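# Move one tray bottle upright into the crate's empty slot

## Task

Take one of the bottles standing on the tray and set it upright in the single empty slot of the crate, while the remaining two bottles stay upright on the tray; the crate and the tray must end neither tipped nor shifted from their places, or the task counts as failed.

## Robot and tools

Robot: two six-joint arms, left_arm and right_arm, each ending in a two-finger parallel gripper whose fingers cannot fold. Joints from base outward: waist, shoulder, elbow, forearm roll, wrist pitch, wrist roll.

Frames. The scene frame has its origin at table-top height midway between the nominal arm bases, +z up, +x out over the table, +y toward left_arm (image left/right does not follow arm names). Calibrated bases: left_arm at (+0.057, +0.528, +0.213) m, right_arm at (+0.031, -0.446, +0.213) m, both with quat_wxyz (+1.000, 0, 0, -0.018). Every hand pose, velocity, target and wrist-camera pose is given in that arm's own base frame; fixed cameras and the table use the scene frame. In the gripper's own axes the fingers point along +z and open and close along y. end_effector_position is the point between the pads when shut; fingertips extend about 33 mm past it at gaps up to 40 mm, only 9 mm when fully open. Printed poses can be off by a few centimetres.

The 20-number row (used by execute_actions and move): the first ten belong to left_arm, the next ten to right_arm, always all 20 even if one arm is idle. For each arm: x, y, z (metres, absolute goal for end_effector_position in that arm's base frame), qw, qx, qy, qz (absolute orientation goal, w first), then gripper position, force_limit, speed, each in [-1, 1]. Gripper position is an absolute opening: +1 is 140 mm open, pads touch near -0.8, -1 closes until blocked. force_limit sets squeeze (about 14 N at -1 to 58 N at +1 with a slow close); speed sets finger speed (about 30 mm/s at -1, 140 at 0, 250 at +1); fast closes grip much harder. Both start at +1. To keep an arm still, repeat its whole last reported pose and its last gripper numbers every call (a 0 is a real command, not a default). Keep orientation by resending the same quaternion, not a drifted reported one.

execute_actions: actions is a list of actions; each action is a list of up to 15 rows, one per 1/30 s step, a short list repeating its last row. An action is rejected for both arms if any target lies over 0.6 m from that gripper's current position along any gripper axis. cameras: list of names, ["all"], or []; default is none unless actions is empty, which returns all images plus the scene number and other normally omitted fields.

move: target is one row or a list of up to 15 rows; grippers travel in straight lines from their Hand target to each absolute pose, turning the short way, capped at 10 s total. speed: m/s, 0.002 to 2, default 0.25 (turning up to twice that in rad/s); one value or one per target. blend: corner rounding radius in m for lists, 0 means stop at each point. stop_force: 10 to 80 N, ends an arm's path when resisting force along its travel exceeds it; use only very slowly, not while the gripper turns, and leave it out when backing off a contact. zero (default true) re-zeros the force reading before the move. blocking=false returns after about 0.5 s while the move continues; not allowed with stop_force. Moves do not avoid obstacles or the other arm; avoid paths near an arm's own base. The result adds a move: line such as done, off_target, moving, held or fault, plus limits (paced = clipped pose, held = withheld steps).

wait: seconds 0 to 10, arms hold last command. stop: brakes the running move; fingers continue. zoom_image: camera (cam_head_left, cam_head_right, cam_high, cam_low, cam_left_wrist, cam_right_wrist) and region [x0, y0, x1, y1] in pixels from top-left, at most 504 by 504, on that camera's newest image. clear_fault: arm name; clears a reported torque or force fault. finished_scene: scene = current scene number; call nothing after it in the same reply.

Motion limits: each step the commanded pose is clipped to 70 mm and 16 degrees from the measured pose, so one action may fall short; the Hand target line shows where the arm is actually headed. Joint speed caps apply.

Reading results: object_status 0 moving, 1 blocked while opening, 2 blocked while closing (a grip; check for it after closing), 3 reached position or pads met (may hold nothing). position_measured is in counts: 3 fully open, ~75 = 100 mm, 139 = 60 mm, 200 = 20 mm, 230 pads together. Tool commands lists current gripper commands. Joint torques, External joint torques and Flange force (gripper axes, includes held weight, noisy) indicate contact; no reading means no estimate. Joint velocities reading within noise means the arm is still. MOTOR HOT warns of an imminent over-temperature stop.

Avoid: knocking or dragging the crate or tray, toppling the other bottles, dropping the bottle or releasing it while moving, anything falling off the table. A force of 144 N on an arm or contact torque at the joint limits (waist and shoulder 323, elbow 152, wrist joints 42.7 N m) stops that arm until clear_fault. Targets even slightly beyond a firm contact can fault. Keep the arms from pressing on each other or closing a gripper on the other arm's fingers. Long stretched holds or pushing toward unreachable poses heat motors. The finished state must remain stable without the robot.

Each tool is called after "Call:" by a JSON object that holds its "name" and its "arguments", one argument or row to a line.

## Session

Call:
{"name": "execute_actions", "arguments": {
  "actions": []
}}

Scene clock: 0.00 s.
left_arm: end_effector_position=(+0.4371, -0.2487, +0.0381) position_measured=3 object_status=3 end_effector_quat_wxyz=(-0.486, +0.487, +0.594, +0.416) | right_arm: end_effector_position=(+0.5121, +0.0228, +0.1792) position_measured=3 object_status=3 end_effector_quat_wxyz=(-0.014, +0.957, -0.291, +0.013)
Joint positions: left_arm=[-0.903 0.828 1.753 0.511 1.883 -1.325] | right_arm=[-0.037 0.01 2.047 0.024 1.053 2.113]
Joint velocities: within noise
Joint torques (N m): no reading
External joint torques (N m): no reading
Flange force (N): no reading
Hand target: left_arm +0.4371, -0.2487, +0.0381; -0.486, +0.487, +0.594, +0.416 | right_arm +0.5121, +0.0228, +0.1792; -0.014, +0.957, -0.291, +0.013
Tool commands: left_gripper/position=+1.0 left_gripper/force_limit=+1.0 left_gripper/speed=+1.0 right_gripper/position=+1.0 right_gripper/force_limit=+1.0 right_gripper/speed=+1.0

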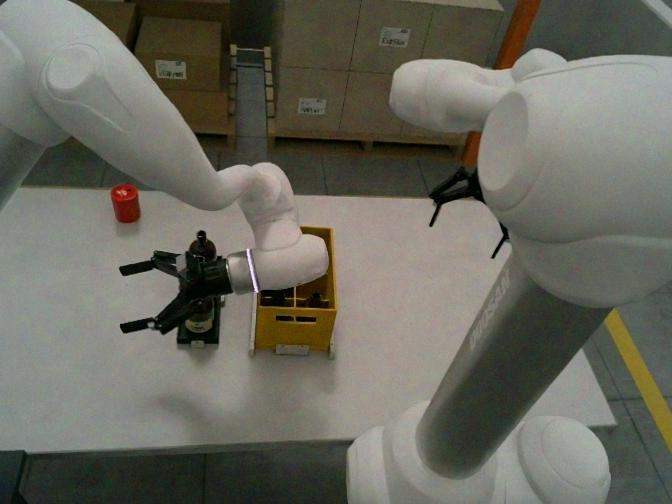

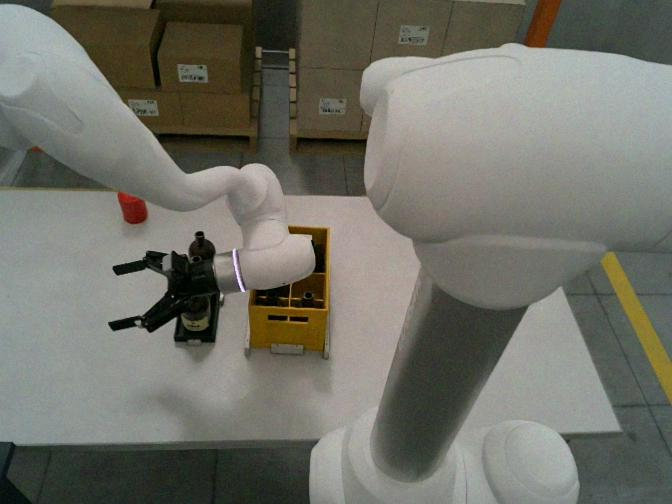

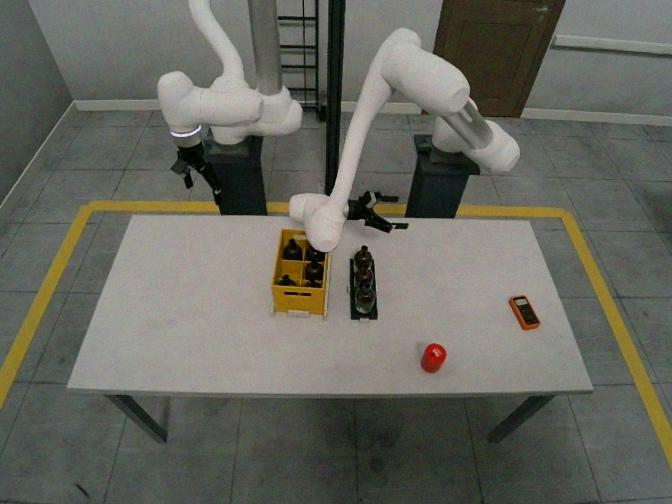

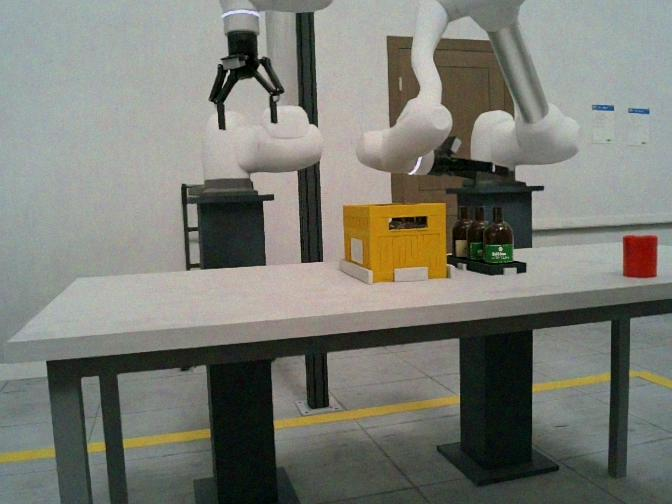

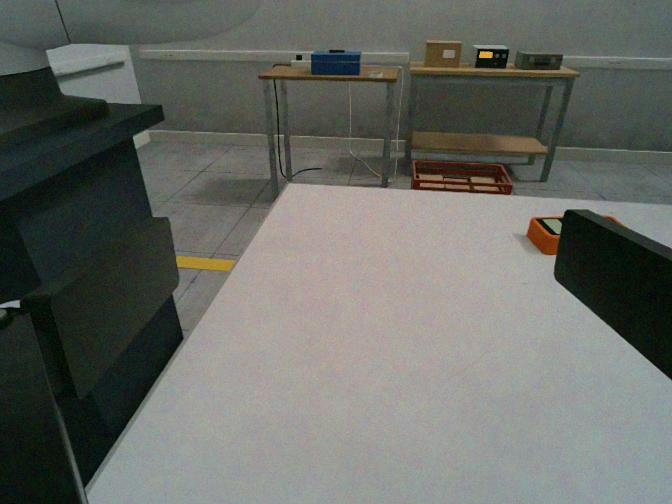

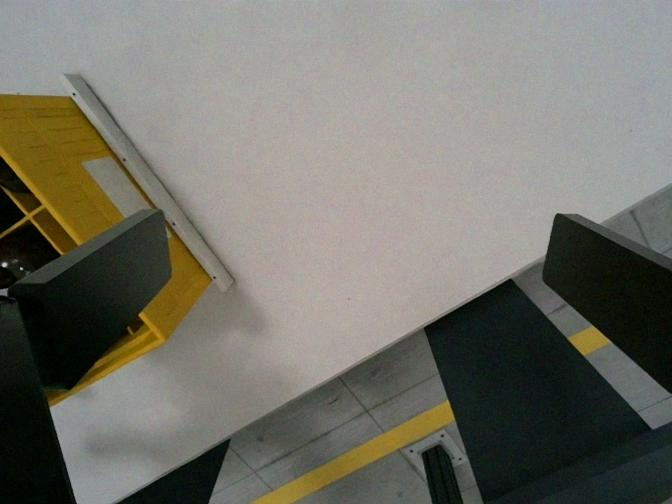

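Call:
{"name": "move", "arguments": {
  "target": [
    [0.43,-0.25,0.2,-0.486,0.487,0.594,0.416,1,0,0,0.512,0.0228,0.1792,-0.014,0.957,-0.291,0.013,1,1,1],
    [0.42,-0.32,0.35,0,1,0,0,1,0,0,0.512,0.0228,0.1792,-0.014,0.957,-0.291,0.013,1,1,1]
  ],
  "blend": 0.05,
  "speed": 0.4,
  "cameras": ["all"]
}}

Scene clock: 17.07 s.
left_arm: end_effector_position=(+0.4200, -0.3200, +0.3500) position_measured=3 object_status=3 end_effector_quat_wxyz=(+0.000, +1.000, +0.000, +0.000) | right_arm: end_effector_position=(+0.5120, +0.0228, +0.1792) position_measured=3 object_status=3 end_effector_quat_wxyz=(-0.014, +0.957, -0.291, +0.013)
Joint positions: left_arm=[-0.717 -0.04 1.772 0 1.41 0.854] | right_arm=[-0.036 0.009 2.047 0.023 1.053 2.114]
Joint torques (N m): left_arm=[1.95 -36.85 -43.18 4.1 -0.1 0.08] | right_arm=[-1.02 -44.61 -34.74 3.76 -0.38 0.52]
External joint torques (N m): left_arm=[-2.07 -0.58 1.4 0.22 0.04 -0.08] | right_arm=[1.18 6.56 -2.26 0.05 0.24 -0.52]
Flange force (N): left_arm=[-5.2 1.2 2.0] | right_arm=[10.8 -9.3 3.0]
Hand target: left_arm +0.4200, -0.3200, +0.3500; +0.000, +1.000, +0.000, +0.000 | right_arm +0.5120, +0.0228, +0.1792; -0.014, +0.957, -0.291, +0.013
Off the commanded pose: left_arm 0.000 m, 0 deg | right_arm 0.000 m, 0 deg.
move: done

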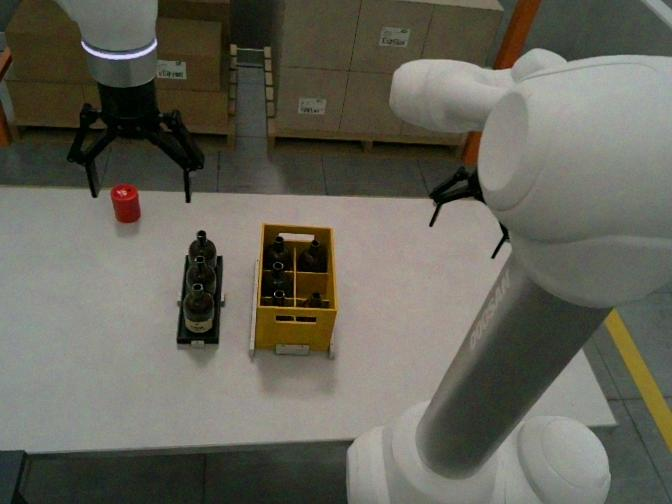

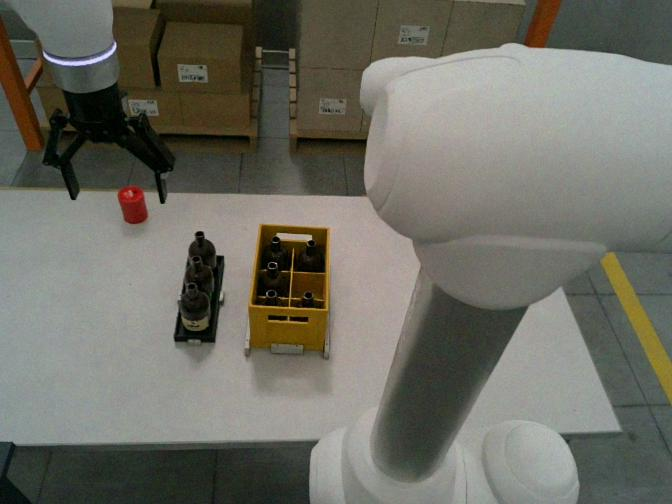

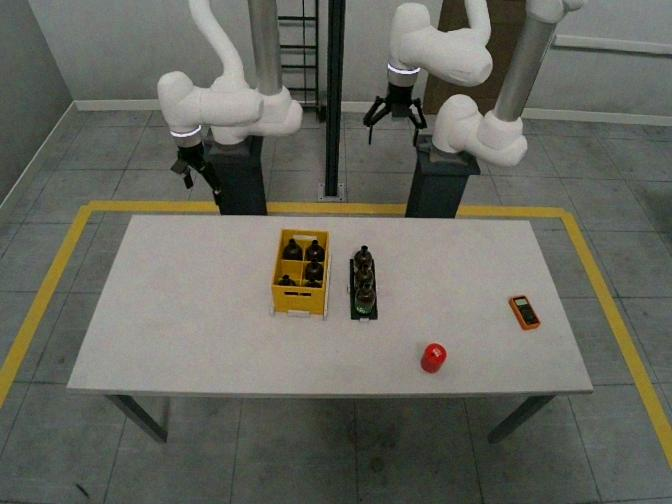

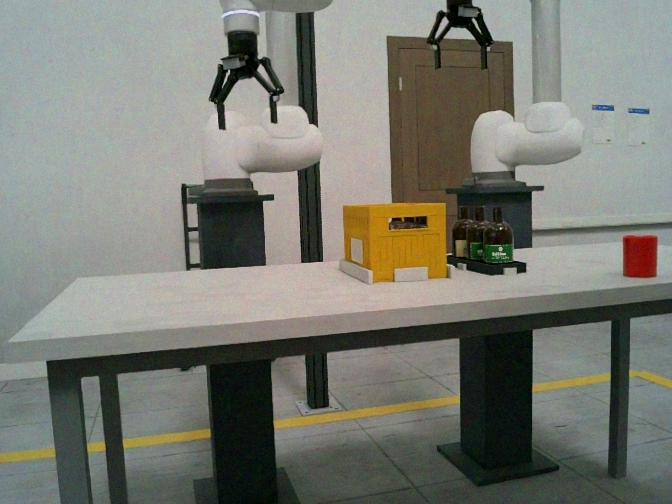

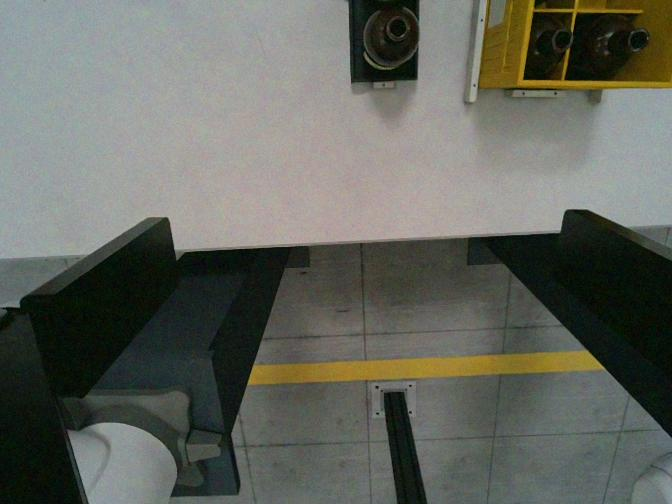

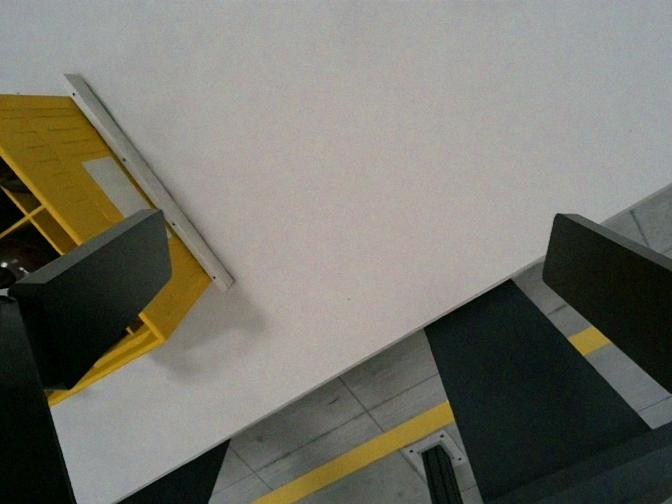

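Call:
{"name": "move", "arguments": {
  "target": [0.68,-0.36,0.32,0,1,0,0,1,0,0,0.512,0.0228,0.1792,-0.014,0.957,-0.291,0.013,1,1,1],
  "speed": 0.5,
  "cameras": ["cam_head_left","cam_low","cam_left_wrist","cam_high"]
}}

Scene clock: 25.53 s.
left_arm: end_effector_position=(+0.6800, -0.3600, +0.3200) position_measured=3 object_status=3 end_effector_quat_wxyz=(+0.000, +1.000, +0.000, +0.000) | right_arm: end_effector_position=(+0.5120, +0.0228, +0.1792) position_measured=3 object_status=3 end_effector_quat_wxyz=(-0.014, +0.957, -0.291, +0.013)
Joint positions: left_arm=[-0.532 0.355 1.362 0 1.425 1.039] | right_arm=[-0.036 0.009 2.047 0.023 1.053 2.114]
Joint torques (N m): left_arm=[1.56 -75.29 -43.6 4.09 -0.11 0.03] | right_arm=[-1.15 -44.89 -34.65 3.76 -0.35 0.53]
External joint torques (N m): left_arm=[-1.69 -2.31 2.06 0.19 0.06 -0.03] | right_arm=[1.05 7.09 -2.13 0.02 0.23 -0.54]
Flange force (N): left_arm=[-8.6 -2.0 2.4] | right_arm=[11.5 -9.4 3.6]
Hand target: left_arm +0.6800, -0.3600, +0.3200; +0.000, +1.000, +0.000, +0.000 | right_arm +0.5120, +0.0228, +0.1792; -0.014, +0.957, -0.291, +0.013
Off the commanded pose: left_arm 0.000 m, 0 deg | right_arm 0.000 m, 0 deg.
move: done; limits=paced
Images, in order (width x height): cam_head_left 672x504, cam_high 672x504, cam_low 672x504, cam_left_wrist 672x504.

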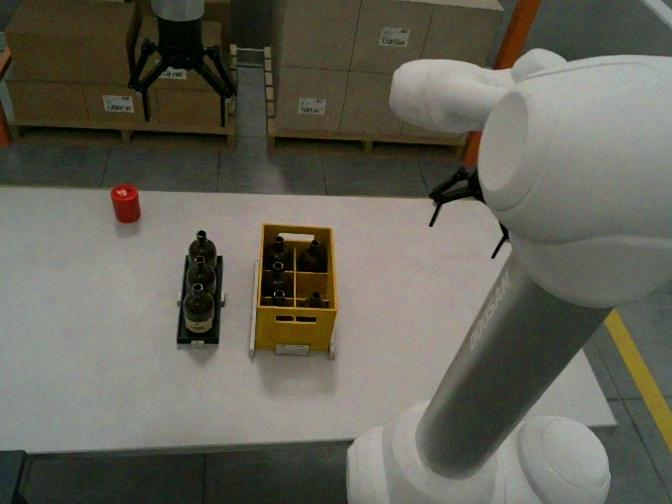

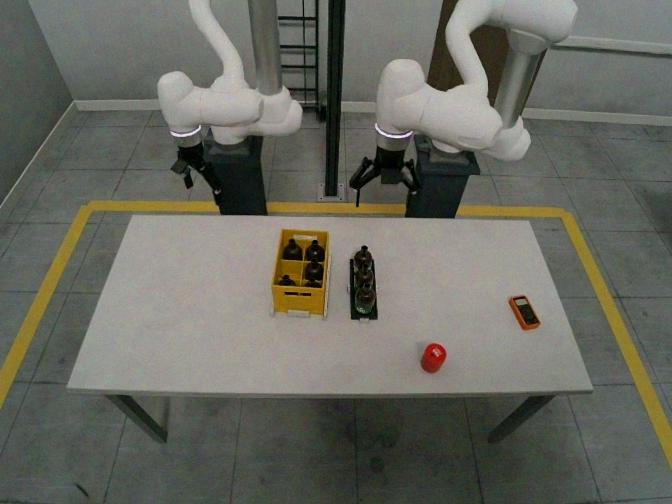

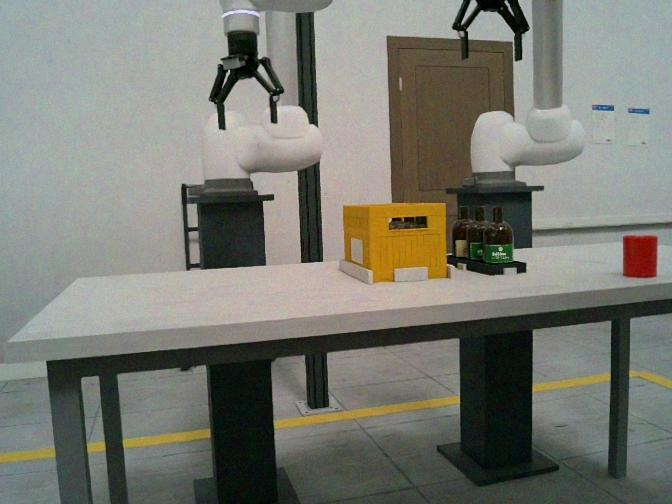

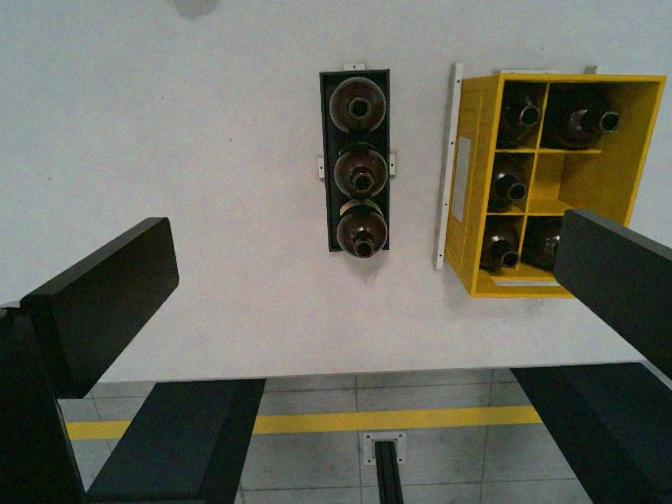

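Call:
{"name": "move", "arguments": {
  "target": [0.549,-0.386,0.12,0,1,0,0,0.2,0,0,0.512,0.0228,0.1792,-0.014,0.957,-0.291,0.013,1,1,1],
  "speed": 0.4,
  "cameras": ["cam_head_left","cam_low","cam_left_wrist"]
}}

Scene clock: 68.40 s.
left_arm: end_effector_position=(+0.5490, -0.3860, +0.1200) position_measured=104 object_status=3 end_effector_quat_wxyz=(+0.000, +1.000, +0.000, +0.000) | right_arm: end_effector_position=(+0.5120, +0.0228, +0.1792) position_measured=3 object_status=3 end_effector_quat_wxyz=(-0.014, +0.957, -0.291, +0.013)
Joint positions: left_arm=[-0.664 0.315 1.8 0 1.026 0.907] | right_arm=[-0.036 0.009 2.047 0.023 1.053 2.114]
Joint torques (N m): left_arm=[1.69 -65.94 -37.47 3.56 0.04 0.06] | right_arm=[-1.17 -44.69 -34.77 3.76 -0.38 0.52]
External joint torques (N m): left_arm=[-1.8 -2.18 1.34 0.16 -0.09 -0.06] | right_arm=[1.23 6.84 -2.05 0.03 0.25 -0.52]
Flange force (N): left_arm=[-6.5 -1.1 -0.5] | right_arm=[10.9 -9.4 3.4]
Hand target: left_arm +0.5490, -0.3860, +0.1200; +0.000, +1.000, +0.000, +0.000 | right_arm +0.5120, +0.0228, +0.1792; -0.014, +0.957, -0.291, +0.013
Off the commanded pose: left_arm 0.000 m, 0 deg | right_arm 0.000 m, 0 deg.
move: done
Images, in order (width x height): cam_head_left 672x504, cam_low 672x504, cam_left_wrist 672x504.

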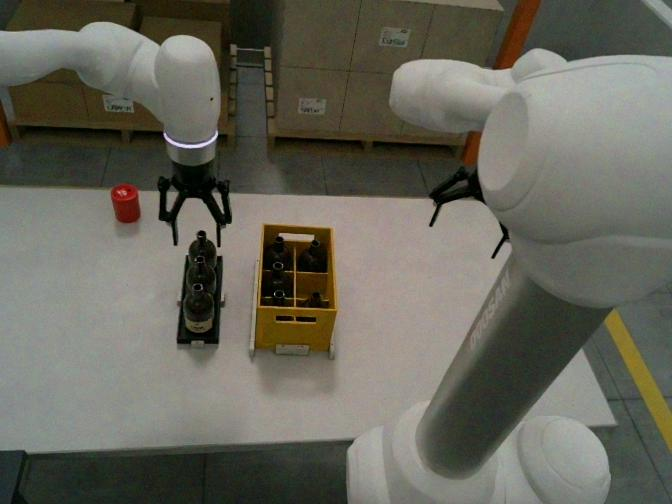

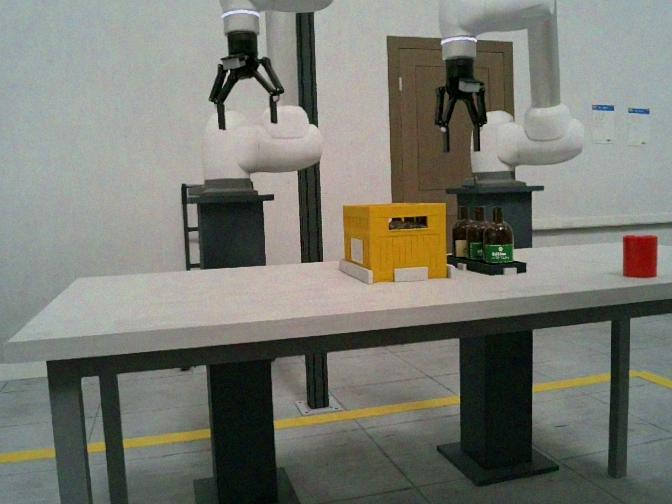

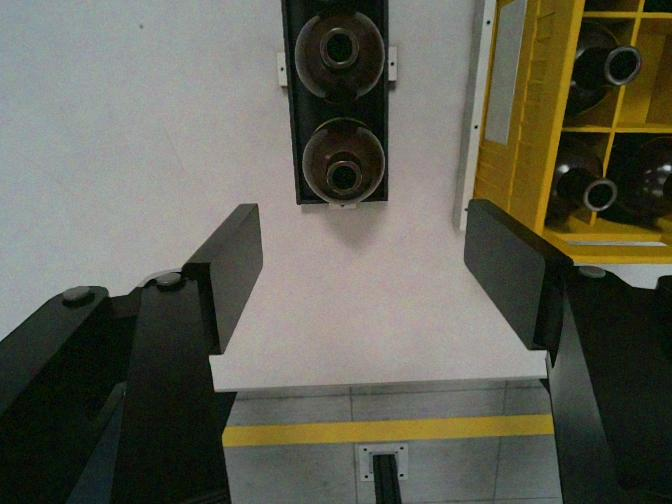

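Call:
{"name": "move", "arguments": {
  "target": [0.543,-0.384,-0.03,0,1,0,0,0.2,0,0,0.512,0.0228,0.1792,-0.014,0.957,-0.291,0.013,1,1,1],
  "speed": 0.3,
  "cameras": ["cam_head_left","cam_low","cam_left_wrist"]
}}

Scene clock: 77.33 s.
left_arm: end_effector_position=(+0.5430, -0.3840, -0.0299) position_measured=104 object_status=3 end_effector_quat_wxyz=(+0.000, +1.000, +0.000, +0.000) | right_arm: end_effector_position=(+0.5120, +0.0228, +0.1792) position_measured=3 object_status=3 end_effector_quat_wxyz=(-0.014, +0.957, -0.291, +0.013)
Joint positions: left_arm=[-0.667 0.465 1.914 0 0.763 0.903] | right_arm=[-0.036 0.009 2.047 0.023 1.053 2.114]
Joint torques (N m): left_arm=[0.44 -74.49 -30.81 2.86 0.02 0.05] | right_arm=[-1.17 -44.63 -34.67 3.74 -0.4 0.54]
External joint torques (N m): left_arm=[-0.59 -1.24 1.54 0.15 -0.08 -0.05] | right_arm=[0.99 6.54 -2.32 0.06 0.27 -0.54]
Flange force (N): left_arm=[-4.4 -2.0 -0.7] | right_arm=[11.1 -9.0 2.8]
Hand target: left_arm +0.5430, -0.3840, -0.0300; +0.000, +1.000, +0.000, +0.000 | right_arm +0.5120, +0.0228, +0.1792; -0.014, +0.957, -0.291, +0.013
Off the commanded pose: left_arm 0.000 m, 0 deg | right_arm 0.000 m, 0 deg.
move: done
Images, in order (width x height): cam_head_left 672x504, cam_low 672x504, cam_left_wrist 672x504.

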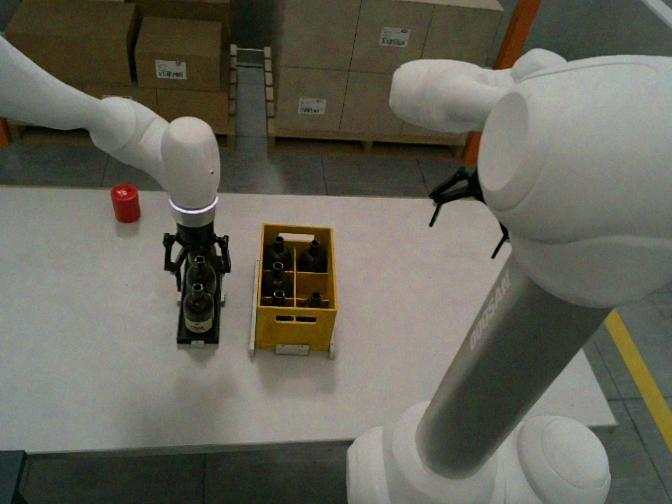

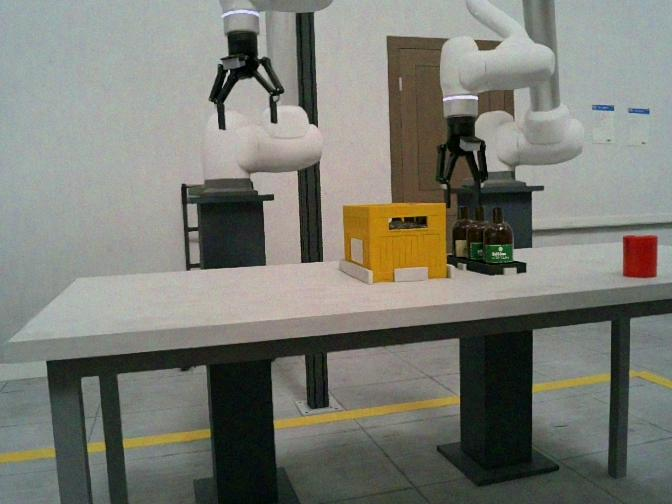

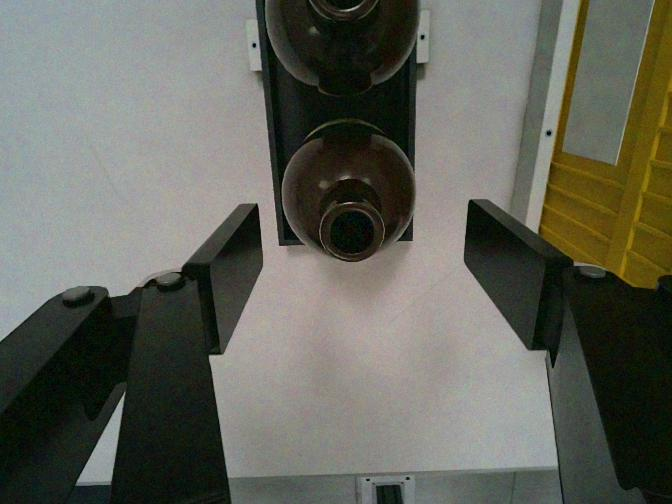

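Call:
{"name": "move", "arguments": {
  "target": [
    [0.540,-0.381,-0.085,0,1,0,0,0.2,0,0,0.512,0.0228,0.1792,-0.014,0.957,-0.291,0.013,1,1,1],
    [0.540,-0.381,-0.085,0,1,0,0,-1,-0.5,-1,0.512,0.0228,0.1792,-0.014,0.957,-0.291,0.013,1,1,1]
  ],
  "speed": 0.15,
  "cameras": ["cam_head_left","cam_low","cam_left_wrist"]
}}

Scene clock: 86.20 s.
left_arm: end_effector_position=(+0.5400, -0.3810, -0.0850) position_measured=124 object_status=0 end_effector_quat_wxyz=(+0.000, +1.000, +0.000, +0.000) | right_arm: end_effector_position=(+0.5120, +0.0228, +0.1792) position_measured=3 object_status=3 end_effector_quat_wxyz=(-0.014, +0.957, -0.291, +0.013)
Joint positions: left_arm=[-0.667 0.532 1.943 0 0.667 0.904] | right_arm=[-0.036 0.009 2.047 0.023 1.053 2.114]
Joint torques (N m): left_arm=[0.83 -66.86 -23.45 2.26 -0.57 0.02] | right_arm=[-1.29 -45.06 -34.84 3.77 -0.39 0.51]
External joint torques (N m): left_arm=[-0.96 -11.7 -2.55 0.43 0.52 -0.02] | right_arm=[1.31 7.29 -1.97 0.02 0.26 -0.51]
Flange force (N): left_arm=[-6.5 -2.8 -17.5] | right_arm=[11.2 -9.9 3.9]
Hand target: left_arm +0.5400, -0.3810, -0.0850; +0.000, +1.000, +0.000, +0.000 | right_arm +0.5120, +0.0228, +0.1792; -0.014, +0.957, -0.291, +0.013
Off the commanded pose: left_arm 0.000 m, 0 deg | right_arm 0.000 m, 0 deg.
move: done
Images, in order (width x height): cam_head_left 672x504, cam_low 672x504, cam_left_wrist 672x504.

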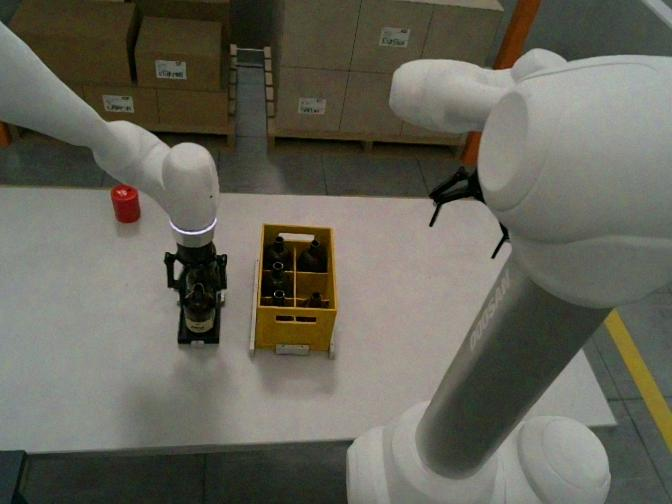

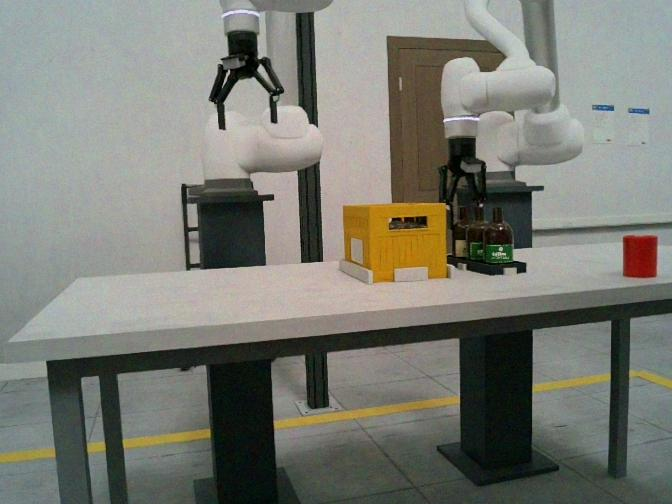

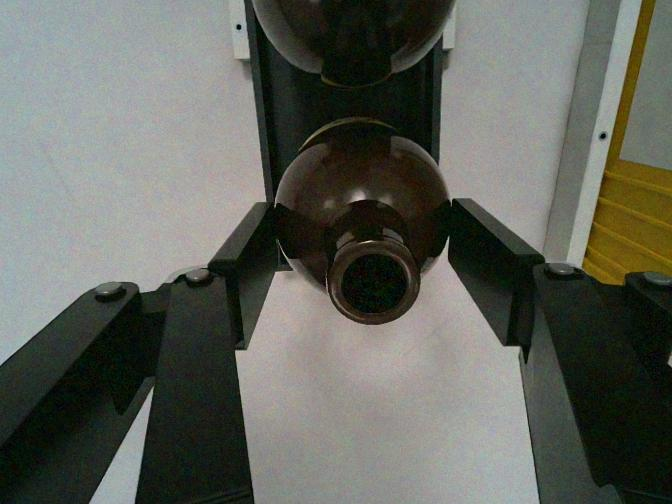

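Call:
{"name": "wait", "arguments": {
  "seconds": 0.5,
  "cameras": ["cam_left_wrist","cam_low"]
}}

Scene clock: 89.83 s.
left_arm: end_effector_position=(+0.5400, -0.3810, -0.0850) position_measured=124 object_status=2 end_effector_quat_wxyz=(+0.000, +1.000, +0.000, +0.000) | right_arm: end_effector_position=(+0.5120, +0.0228, +0.1792) position_measured=3 object_status=3 end_effector_quat_wxyz=(-0.014, +0.957, -0.291, +0.013)
Joint positions: left_arm=[-0.667 0.532 1.943 0 0.667 0.904] | right_arm=[-0.036 0.009 2.047 0.023 1.053 2.114]
Joint torques (N m): left_arm=[0.13 -66.48 -23.3 2.27 -0.53 0.12] | right_arm=[-1.07 -44.65 -34.74 3.76 -0.42 0.53]
External joint torques (N m): left_arm=[-0.36 -12.05 -2.77 0.42 0.48 -0.12] | right_arm=[0.99 6.71 -2.4 0.06 0.27 -0.53]
Flange force (N): left_arm=[-6.0 -3.3 -18.0] | right_arm=[11.4 -9.2 2.9]
Hand target: left_arm +0.5400, -0.3810, -0.0850; +0.000, +1.000, +0.000, +0.000 | right_arm +0.5120, +0.0228, +0.1792; -0.014, +0.957, -0.291, +0.013
Tool commands: left_gripper/position=-1.0 left_gripper/force_limit=-0.5 left_gripper/speed=-1.0 right_gripper/position=+1.0 right_gripper/force_limit=+1.0 right_gripper/speed=+1.0
Off the commanded pose: left_arm 0.000 m, 0 deg | right_arm 0.000 m, 0 deg.
wait: 0.50 s; at rest from the start
Images, in order (width x height): cam_low 672x504, cam_left_wrist 672x504.

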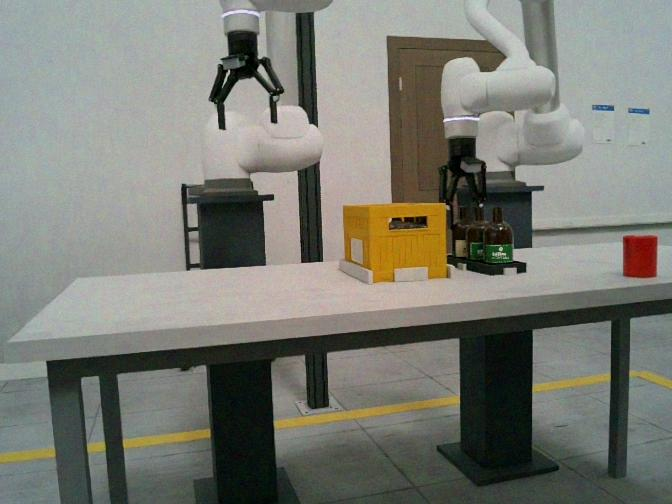

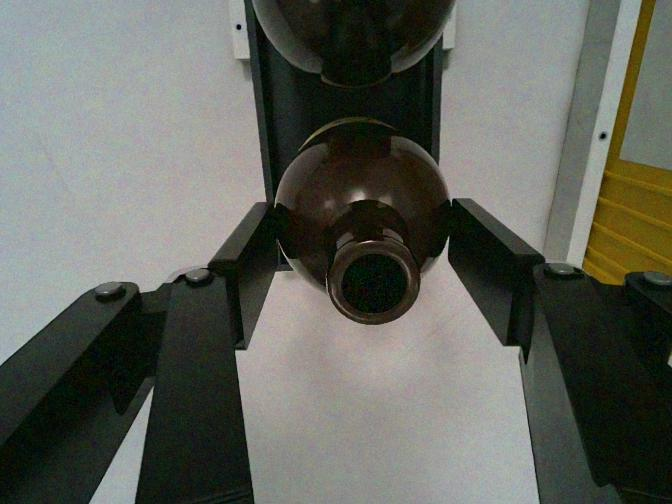

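Call:
{"name": "move", "arguments": {
  "target": [
    [0.540,-0.381,-0.085,0,1,0,0,0.2,-0.5,-1,0.512,0.0228,0.1792,-0.014,0.957,-0.291,0.013,1,1,1],
    [0.537,-0.381,-0.063,0,1,0,0,0.2,-0.5,-1,0.512,0.0228,0.1792,-0.014,0.957,-0.291,0.013,1,1,1],
    [0.537,-0.381,-0.063,0,1,0,0,-1,-0.1,-1,0.512,0.0228,0.1792,-0.014,0.957,-0.291,0.013,1,1,1]
  ],
  "speed": 0.1
}}

Call:
{"name": "wait", "arguments": {
  "seconds": 2,
  "cameras": ["cam_left_wrist","cam_low"]
}}

Scene clock: 99.93 s.
left_arm: end_effector_position=(+0.5370, -0.3810, -0.0630) position_measured=161 object_status=0 end_effector_quat_wxyz=(+0.000, +1.000, +0.000, +0.000) | right_arm: end_effector_position=(+0.5120, +0.0228, +0.1792) position_measured=3 object_status=3 end_effector_quat_wxyz=(-0.014, +0.957, -0.291, +0.013)
Joint positions: left_arm=[-0.669 0.5 1.941 0 0.701 0.901] | right_arm=[-0.036 0.009 2.047 0.023 1.053 2.114]
Joint torques (N m): left_arm=[1.03 -71.93 -27.41 2.7 -0.08 0.06] | right_arm=[-1.17 -44.82 -34.66 3.74 -0.38 0.53]
External joint torques (N m): left_arm=[-1.17 -4.99 0.11 0.12 0.03 -0.06] | right_arm=[1.26 6.64 -2.29 0.06 0.25 -0.54]
Flange force (N): left_arm=[-5.9 -1.9 -6.6] | right_arm=[10.9 -9.5 3.0]
Hand target: left_arm +0.5370, -0.3810, -0.0630; +0.000, +1.000, +0.000, +0.000 | right_arm +0.5120, +0.0228, +0.1792; -0.014, +0.957, -0.291, +0.013
Off the commanded pose: left_arm 0.000 m, 0 deg | right_arm 0.000 m, 0 deg.
move: done

Scene clock: 101.93 s.
left_arm: end_effector_position=(+0.5370, -0.3810, -0.0630) position_measured=161 object_status=2 end_effector_quat_wxyz=(+0.000, +1.000, +0.000, +0.000) | right_arm: end_effector_position=(+0.5120, +0.0228, +0.1792) position_measured=3 object_status=3 end_effector_quat_wxyz=(-0.014, +0.957, -0.291, +0.013)
Joint positions: left_arm=[-0.669 0.5 1.941 0 0.701 0.901] | right_arm=[-0.036 0.009 2.047 0.023 1.053 2.114]
Joint torques (N m): left_arm=[1.73 -71.33 -27.55 2.7 -0.02 0.03] | right_arm=[-1.17 -44.88 -34.77 3.77 -0.34 0.53]
External joint torques (N m): left_arm=[-1.81 -5.51 0.38 0.11 -0.03 -0.03] | right_arm=[1.23 6.95 -2.11 0.02 0.21 -0.53]
Flange force (N): left_arm=[-7.4 -1.8 -7.1] | right_arm=[11.1 -9.6 3.5]
Hand target: left_arm +0.5370, -0.3810, -0.0630; +0.000, +1.000, +0.000, +0.000 | right_arm +0.5120, +0.0228, +0.1792; -0.014, +0.957, -0.291, +0.013
Tool commands: left_gripper/position=-1.0 left_gripper/force_limit=-0.1 left_gripper/speed=-1.0 right_gripper/position=+1.0 right_gripper/force_limit=+1.0 right_gripper/speed=+1.0
Off the commanded pose: left_arm 0.000 m, 0 deg | right_arm 0.000 m, 0 deg.
wait: 2.00 s; at rest by 0.17 s
Images, in order (width x height): cam_low 672x504, cam_left_wrist 672x504.

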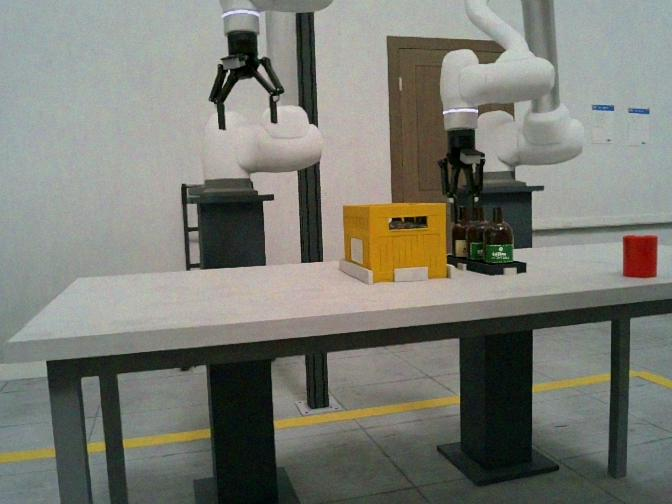

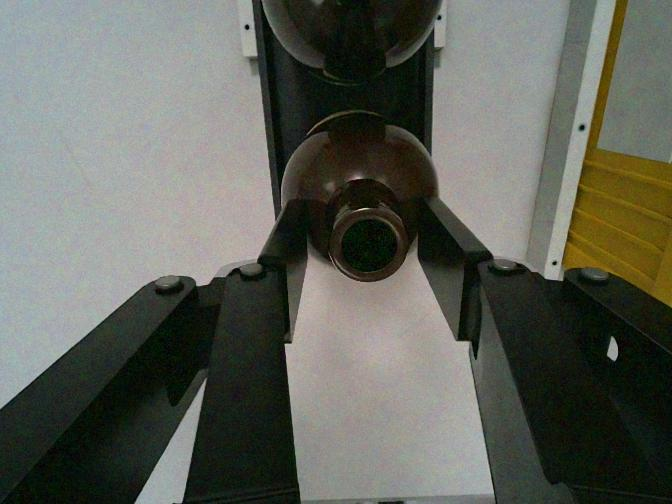

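Call:
{"name": "move", "arguments": {
  "target": [
    [0.537,-0.381,-0.063,0,1,0,0,-0.05,-0.1,-1,0.512,0.0228,0.1792,-0.014,0.957,-0.291,0.013,1,1,1],
    [0.537,-0.381,-0.050,0,1,0,0,-0.05,-0.1,-1,0.512,0.0228,0.1792,-0.014,0.957,-0.291,0.013,1,1,1],
    [0.537,-0.381,-0.050,0,1,0,0,-1,0,-1,0.512,0.0228,0.1792,-0.014,0.957,-0.291,0.013,1,1,1]
  ],
  "speed": 0.1
}}

Call:
{"name": "wait", "arguments": {
  "seconds": 1.5,
  "cameras": ["cam_left_wrist","cam_low"]
}}

Scene clock: 116.67 s.
left_arm: end_effector_position=(+0.5370, -0.3810, -0.0500) position_measured=194 object_status=0 end_effector_quat_wxyz=(+0.000, +1.000, +0.000, +0.000) | right_arm: end_effector_position=(+0.5120, +0.0228, +0.1792) position_measured=3 object_status=3 end_effector_quat_wxyz=(-0.014, +0.957, -0.291, +0.013)
Joint positions: left_arm=[-0.669 0.483 1.936 0 0.723 0.901] | right_arm=[-0.036 0.009 2.047 0.023 1.053 2.114]
Joint torques (N m): left_arm=[0.81 -69.18 -27.51 2.74 -0.19 0.08] | right_arm=[-1.25 -44.78 -34.69 3.72 -0.38 0.54]
External joint torques (N m): left_arm=[-0.98 -6.87 -0.42 0.14 0.14 -0.08] | right_arm=[1.36 6.84 -2.13 0.07 0.25 -0.54]
Flange force (N): left_arm=[-6.6 -2.7 -9.3] | right_arm=[10.9 -9.7 3.4]
Hand target: left_arm +0.5370, -0.3810, -0.0500; +0.000, +1.000, +0.000, +0.000 | right_arm +0.5120, +0.0228, +0.1792; -0.014, +0.957, -0.291, +0.013
Off the commanded pose: left_arm 0.000 m, 0 deg | right_arm 0.000 m, 0 deg.
move: done

Scene clock: 118.17 s.
left_arm: end_effector_position=(+0.5370, -0.3810, -0.0500) position_measured=194 object_status=2 end_effector_quat_wxyz=(+0.000, +1.000, +0.000, +0.000) | right_arm: end_effector_position=(+0.5120, +0.0228, +0.1792) position_measured=3 object_status=3 end_effector_quat_wxyz=(-0.014, +0.957, -0.291, +0.013)
Joint positions: left_arm=[-0.669 0.483 1.936 0 0.723 0.901] | right_arm=[-0.036 0.009 2.047 0.023 1.053 2.114]
Joint torques (N m): left_arm=[1.03 -70.02 -27.29 2.67 -0.1 0.13] | right_arm=[-1.31 -44.6 -34.73 3.75 -0.36 0.53]
External joint torques (N m): left_arm=[-1.22 -5.79 -0.58 0.2 0.06 -0.13] | right_arm=[1.33 6.62 -2.26 0.06 0.23 -0.53]
Flange force (N): left_arm=[-5.7 -1.5 -7.8] | right_arm=[10.8 -9.6 3.1]
Hand target: left_arm +0.5370, -0.3810, -0.0500; +0.000, +1.000, +0.000, +0.000 | right_arm +0.5120, +0.0228, +0.1792; -0.014, +0.957, -0.291, +0.013
Tool commands: left_gripper/position=-1.0 left_gripper/force_limit=+0.0 left_gripper/speed=-1.0 right_gripper/position=+1.0 right_gripper/force_limit=+1.0 right_gripper/speed=+1.0
Off the commanded pose: left_arm 0.000 m, 0 deg | right_arm 0.000 m, 0 deg.
wait: 1.50 s; at rest by 0.17 s
Images, in order (width x height): cam_low 672x504, cam_left_wrist 672x504.

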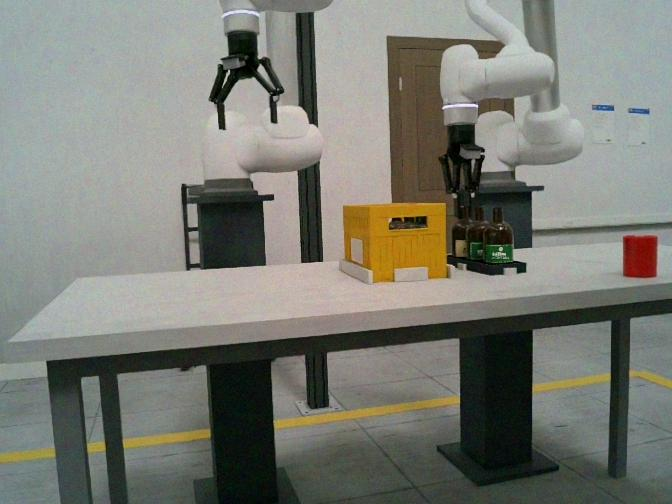

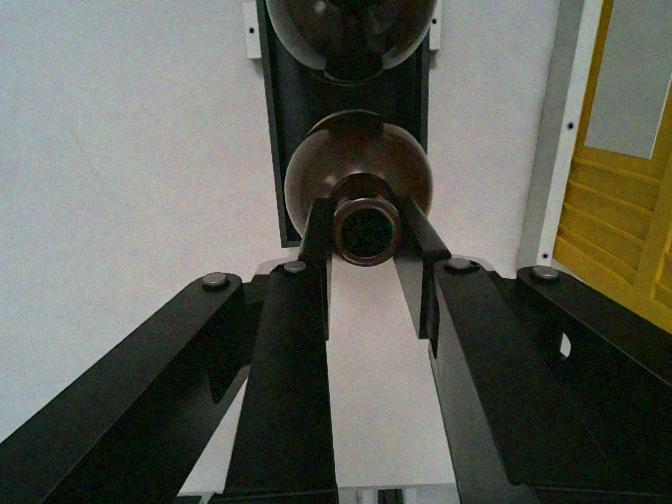

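Call:
{"name": "move", "arguments": {
  "target": [
    [0.537,-0.381,0.02,0,1,0,0,-1,0,-1,0.512,0.0228,0.1792,-0.014,0.957,-0.291,0.013,1,1,1],
    [0.537,-0.381,0.22,0,1,0,0,-1,0,-1,0.512,0.0228,0.1792,-0.014,0.957,-0.291,0.013,1,1,1],
    [0.56,-0.62,0.24,0,1,0,0,-1,0,-1,0.512,0.0228,0.1792,-0.014,0.957,-0.291,0.013,1,1,1]
  ],
  "speed": [0.08,0.25,0.25],
  "blend": 0.03,
  "cameras": ["cam_left_wrist","cam_low","cam_head_left","cam_high","cam_right_wrist"]
}}

Scene clock: 138.23 s.
left_arm: end_effector_position=(+0.5600, -0.6200, +0.2400) position_measured=194 object_status=2 end_effector_quat_wxyz=(+0.000, +1.000, +0.000, +0.000) | right_arm: end_effector_position=(+0.5120, +0.0228, +0.1792) position_measured=3 object_status=3 end_effector_quat_wxyz=(-0.014, +0.957, -0.291, +0.013)
Joint positions: left_arm=[-0.877 0.488 1.314 0 1.34 0.693] | right_arm=[-0.036 0.009 2.047 0.023 1.053 2.114]
Joint torques (N m): left_arm=[1.74 -89.11 -44.3 4.09 -0.11 0.07] | right_arm=[-1.36 -44.77 -34.69 3.77 -0.4 0.52]
External joint torques (N m): left_arm=[-1.84 -0.19 3.53 0.13 0.08 -0.07] | right_arm=[1.3 7.07 -2.14 0.02 0.27 -0.52]
Flange force (N): left_arm=[-7.8 -5.2 4.2] | right_arm=[11.2 -9.9 3.5]
Hand target: left_arm +0.5600, -0.6200, +0.2400; +0.000, +1.000, +0.000, +0.000 | right_arm +0.5120, +0.0228, +0.1792; -0.014, +0.957, -0.291, +0.013
Off the commanded pose: left_arm 0.000 m, 0 deg | right_arm 0.000 m, 0 deg.
move: done
Images, in order (width x height): cam_head_left 672x504, cam_high 672x504, cam_low 672x504, cam_left_wrist 672x504, cam_right_wrist 672x504.

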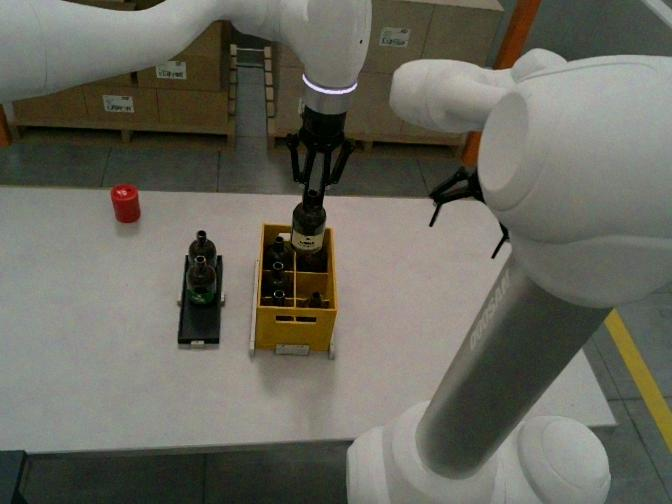

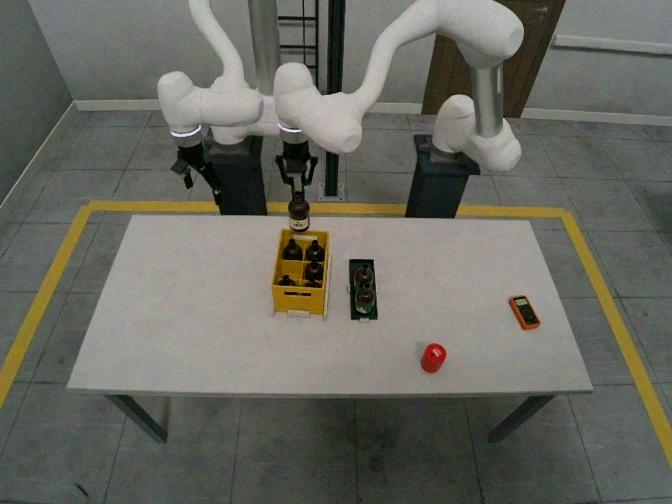

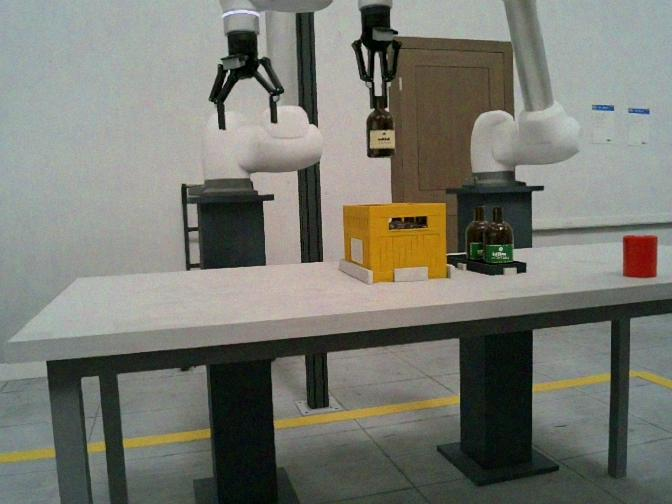

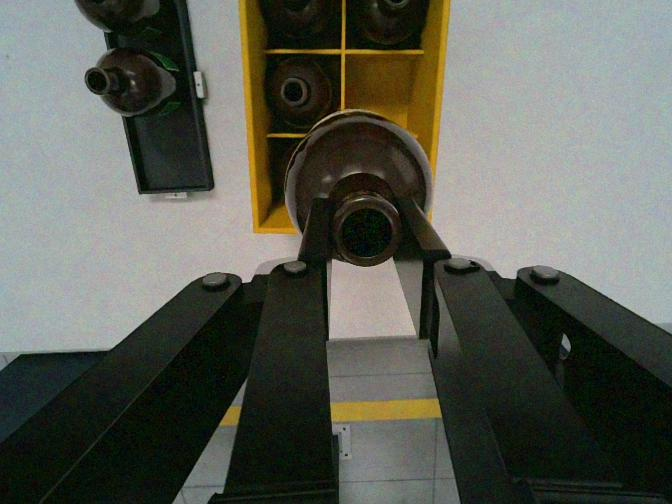

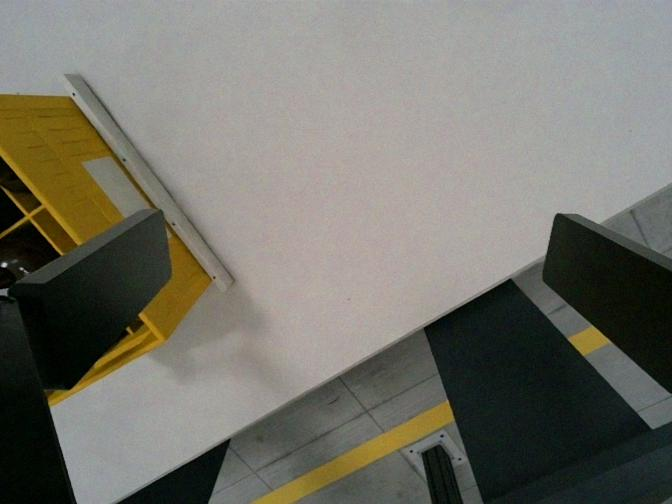

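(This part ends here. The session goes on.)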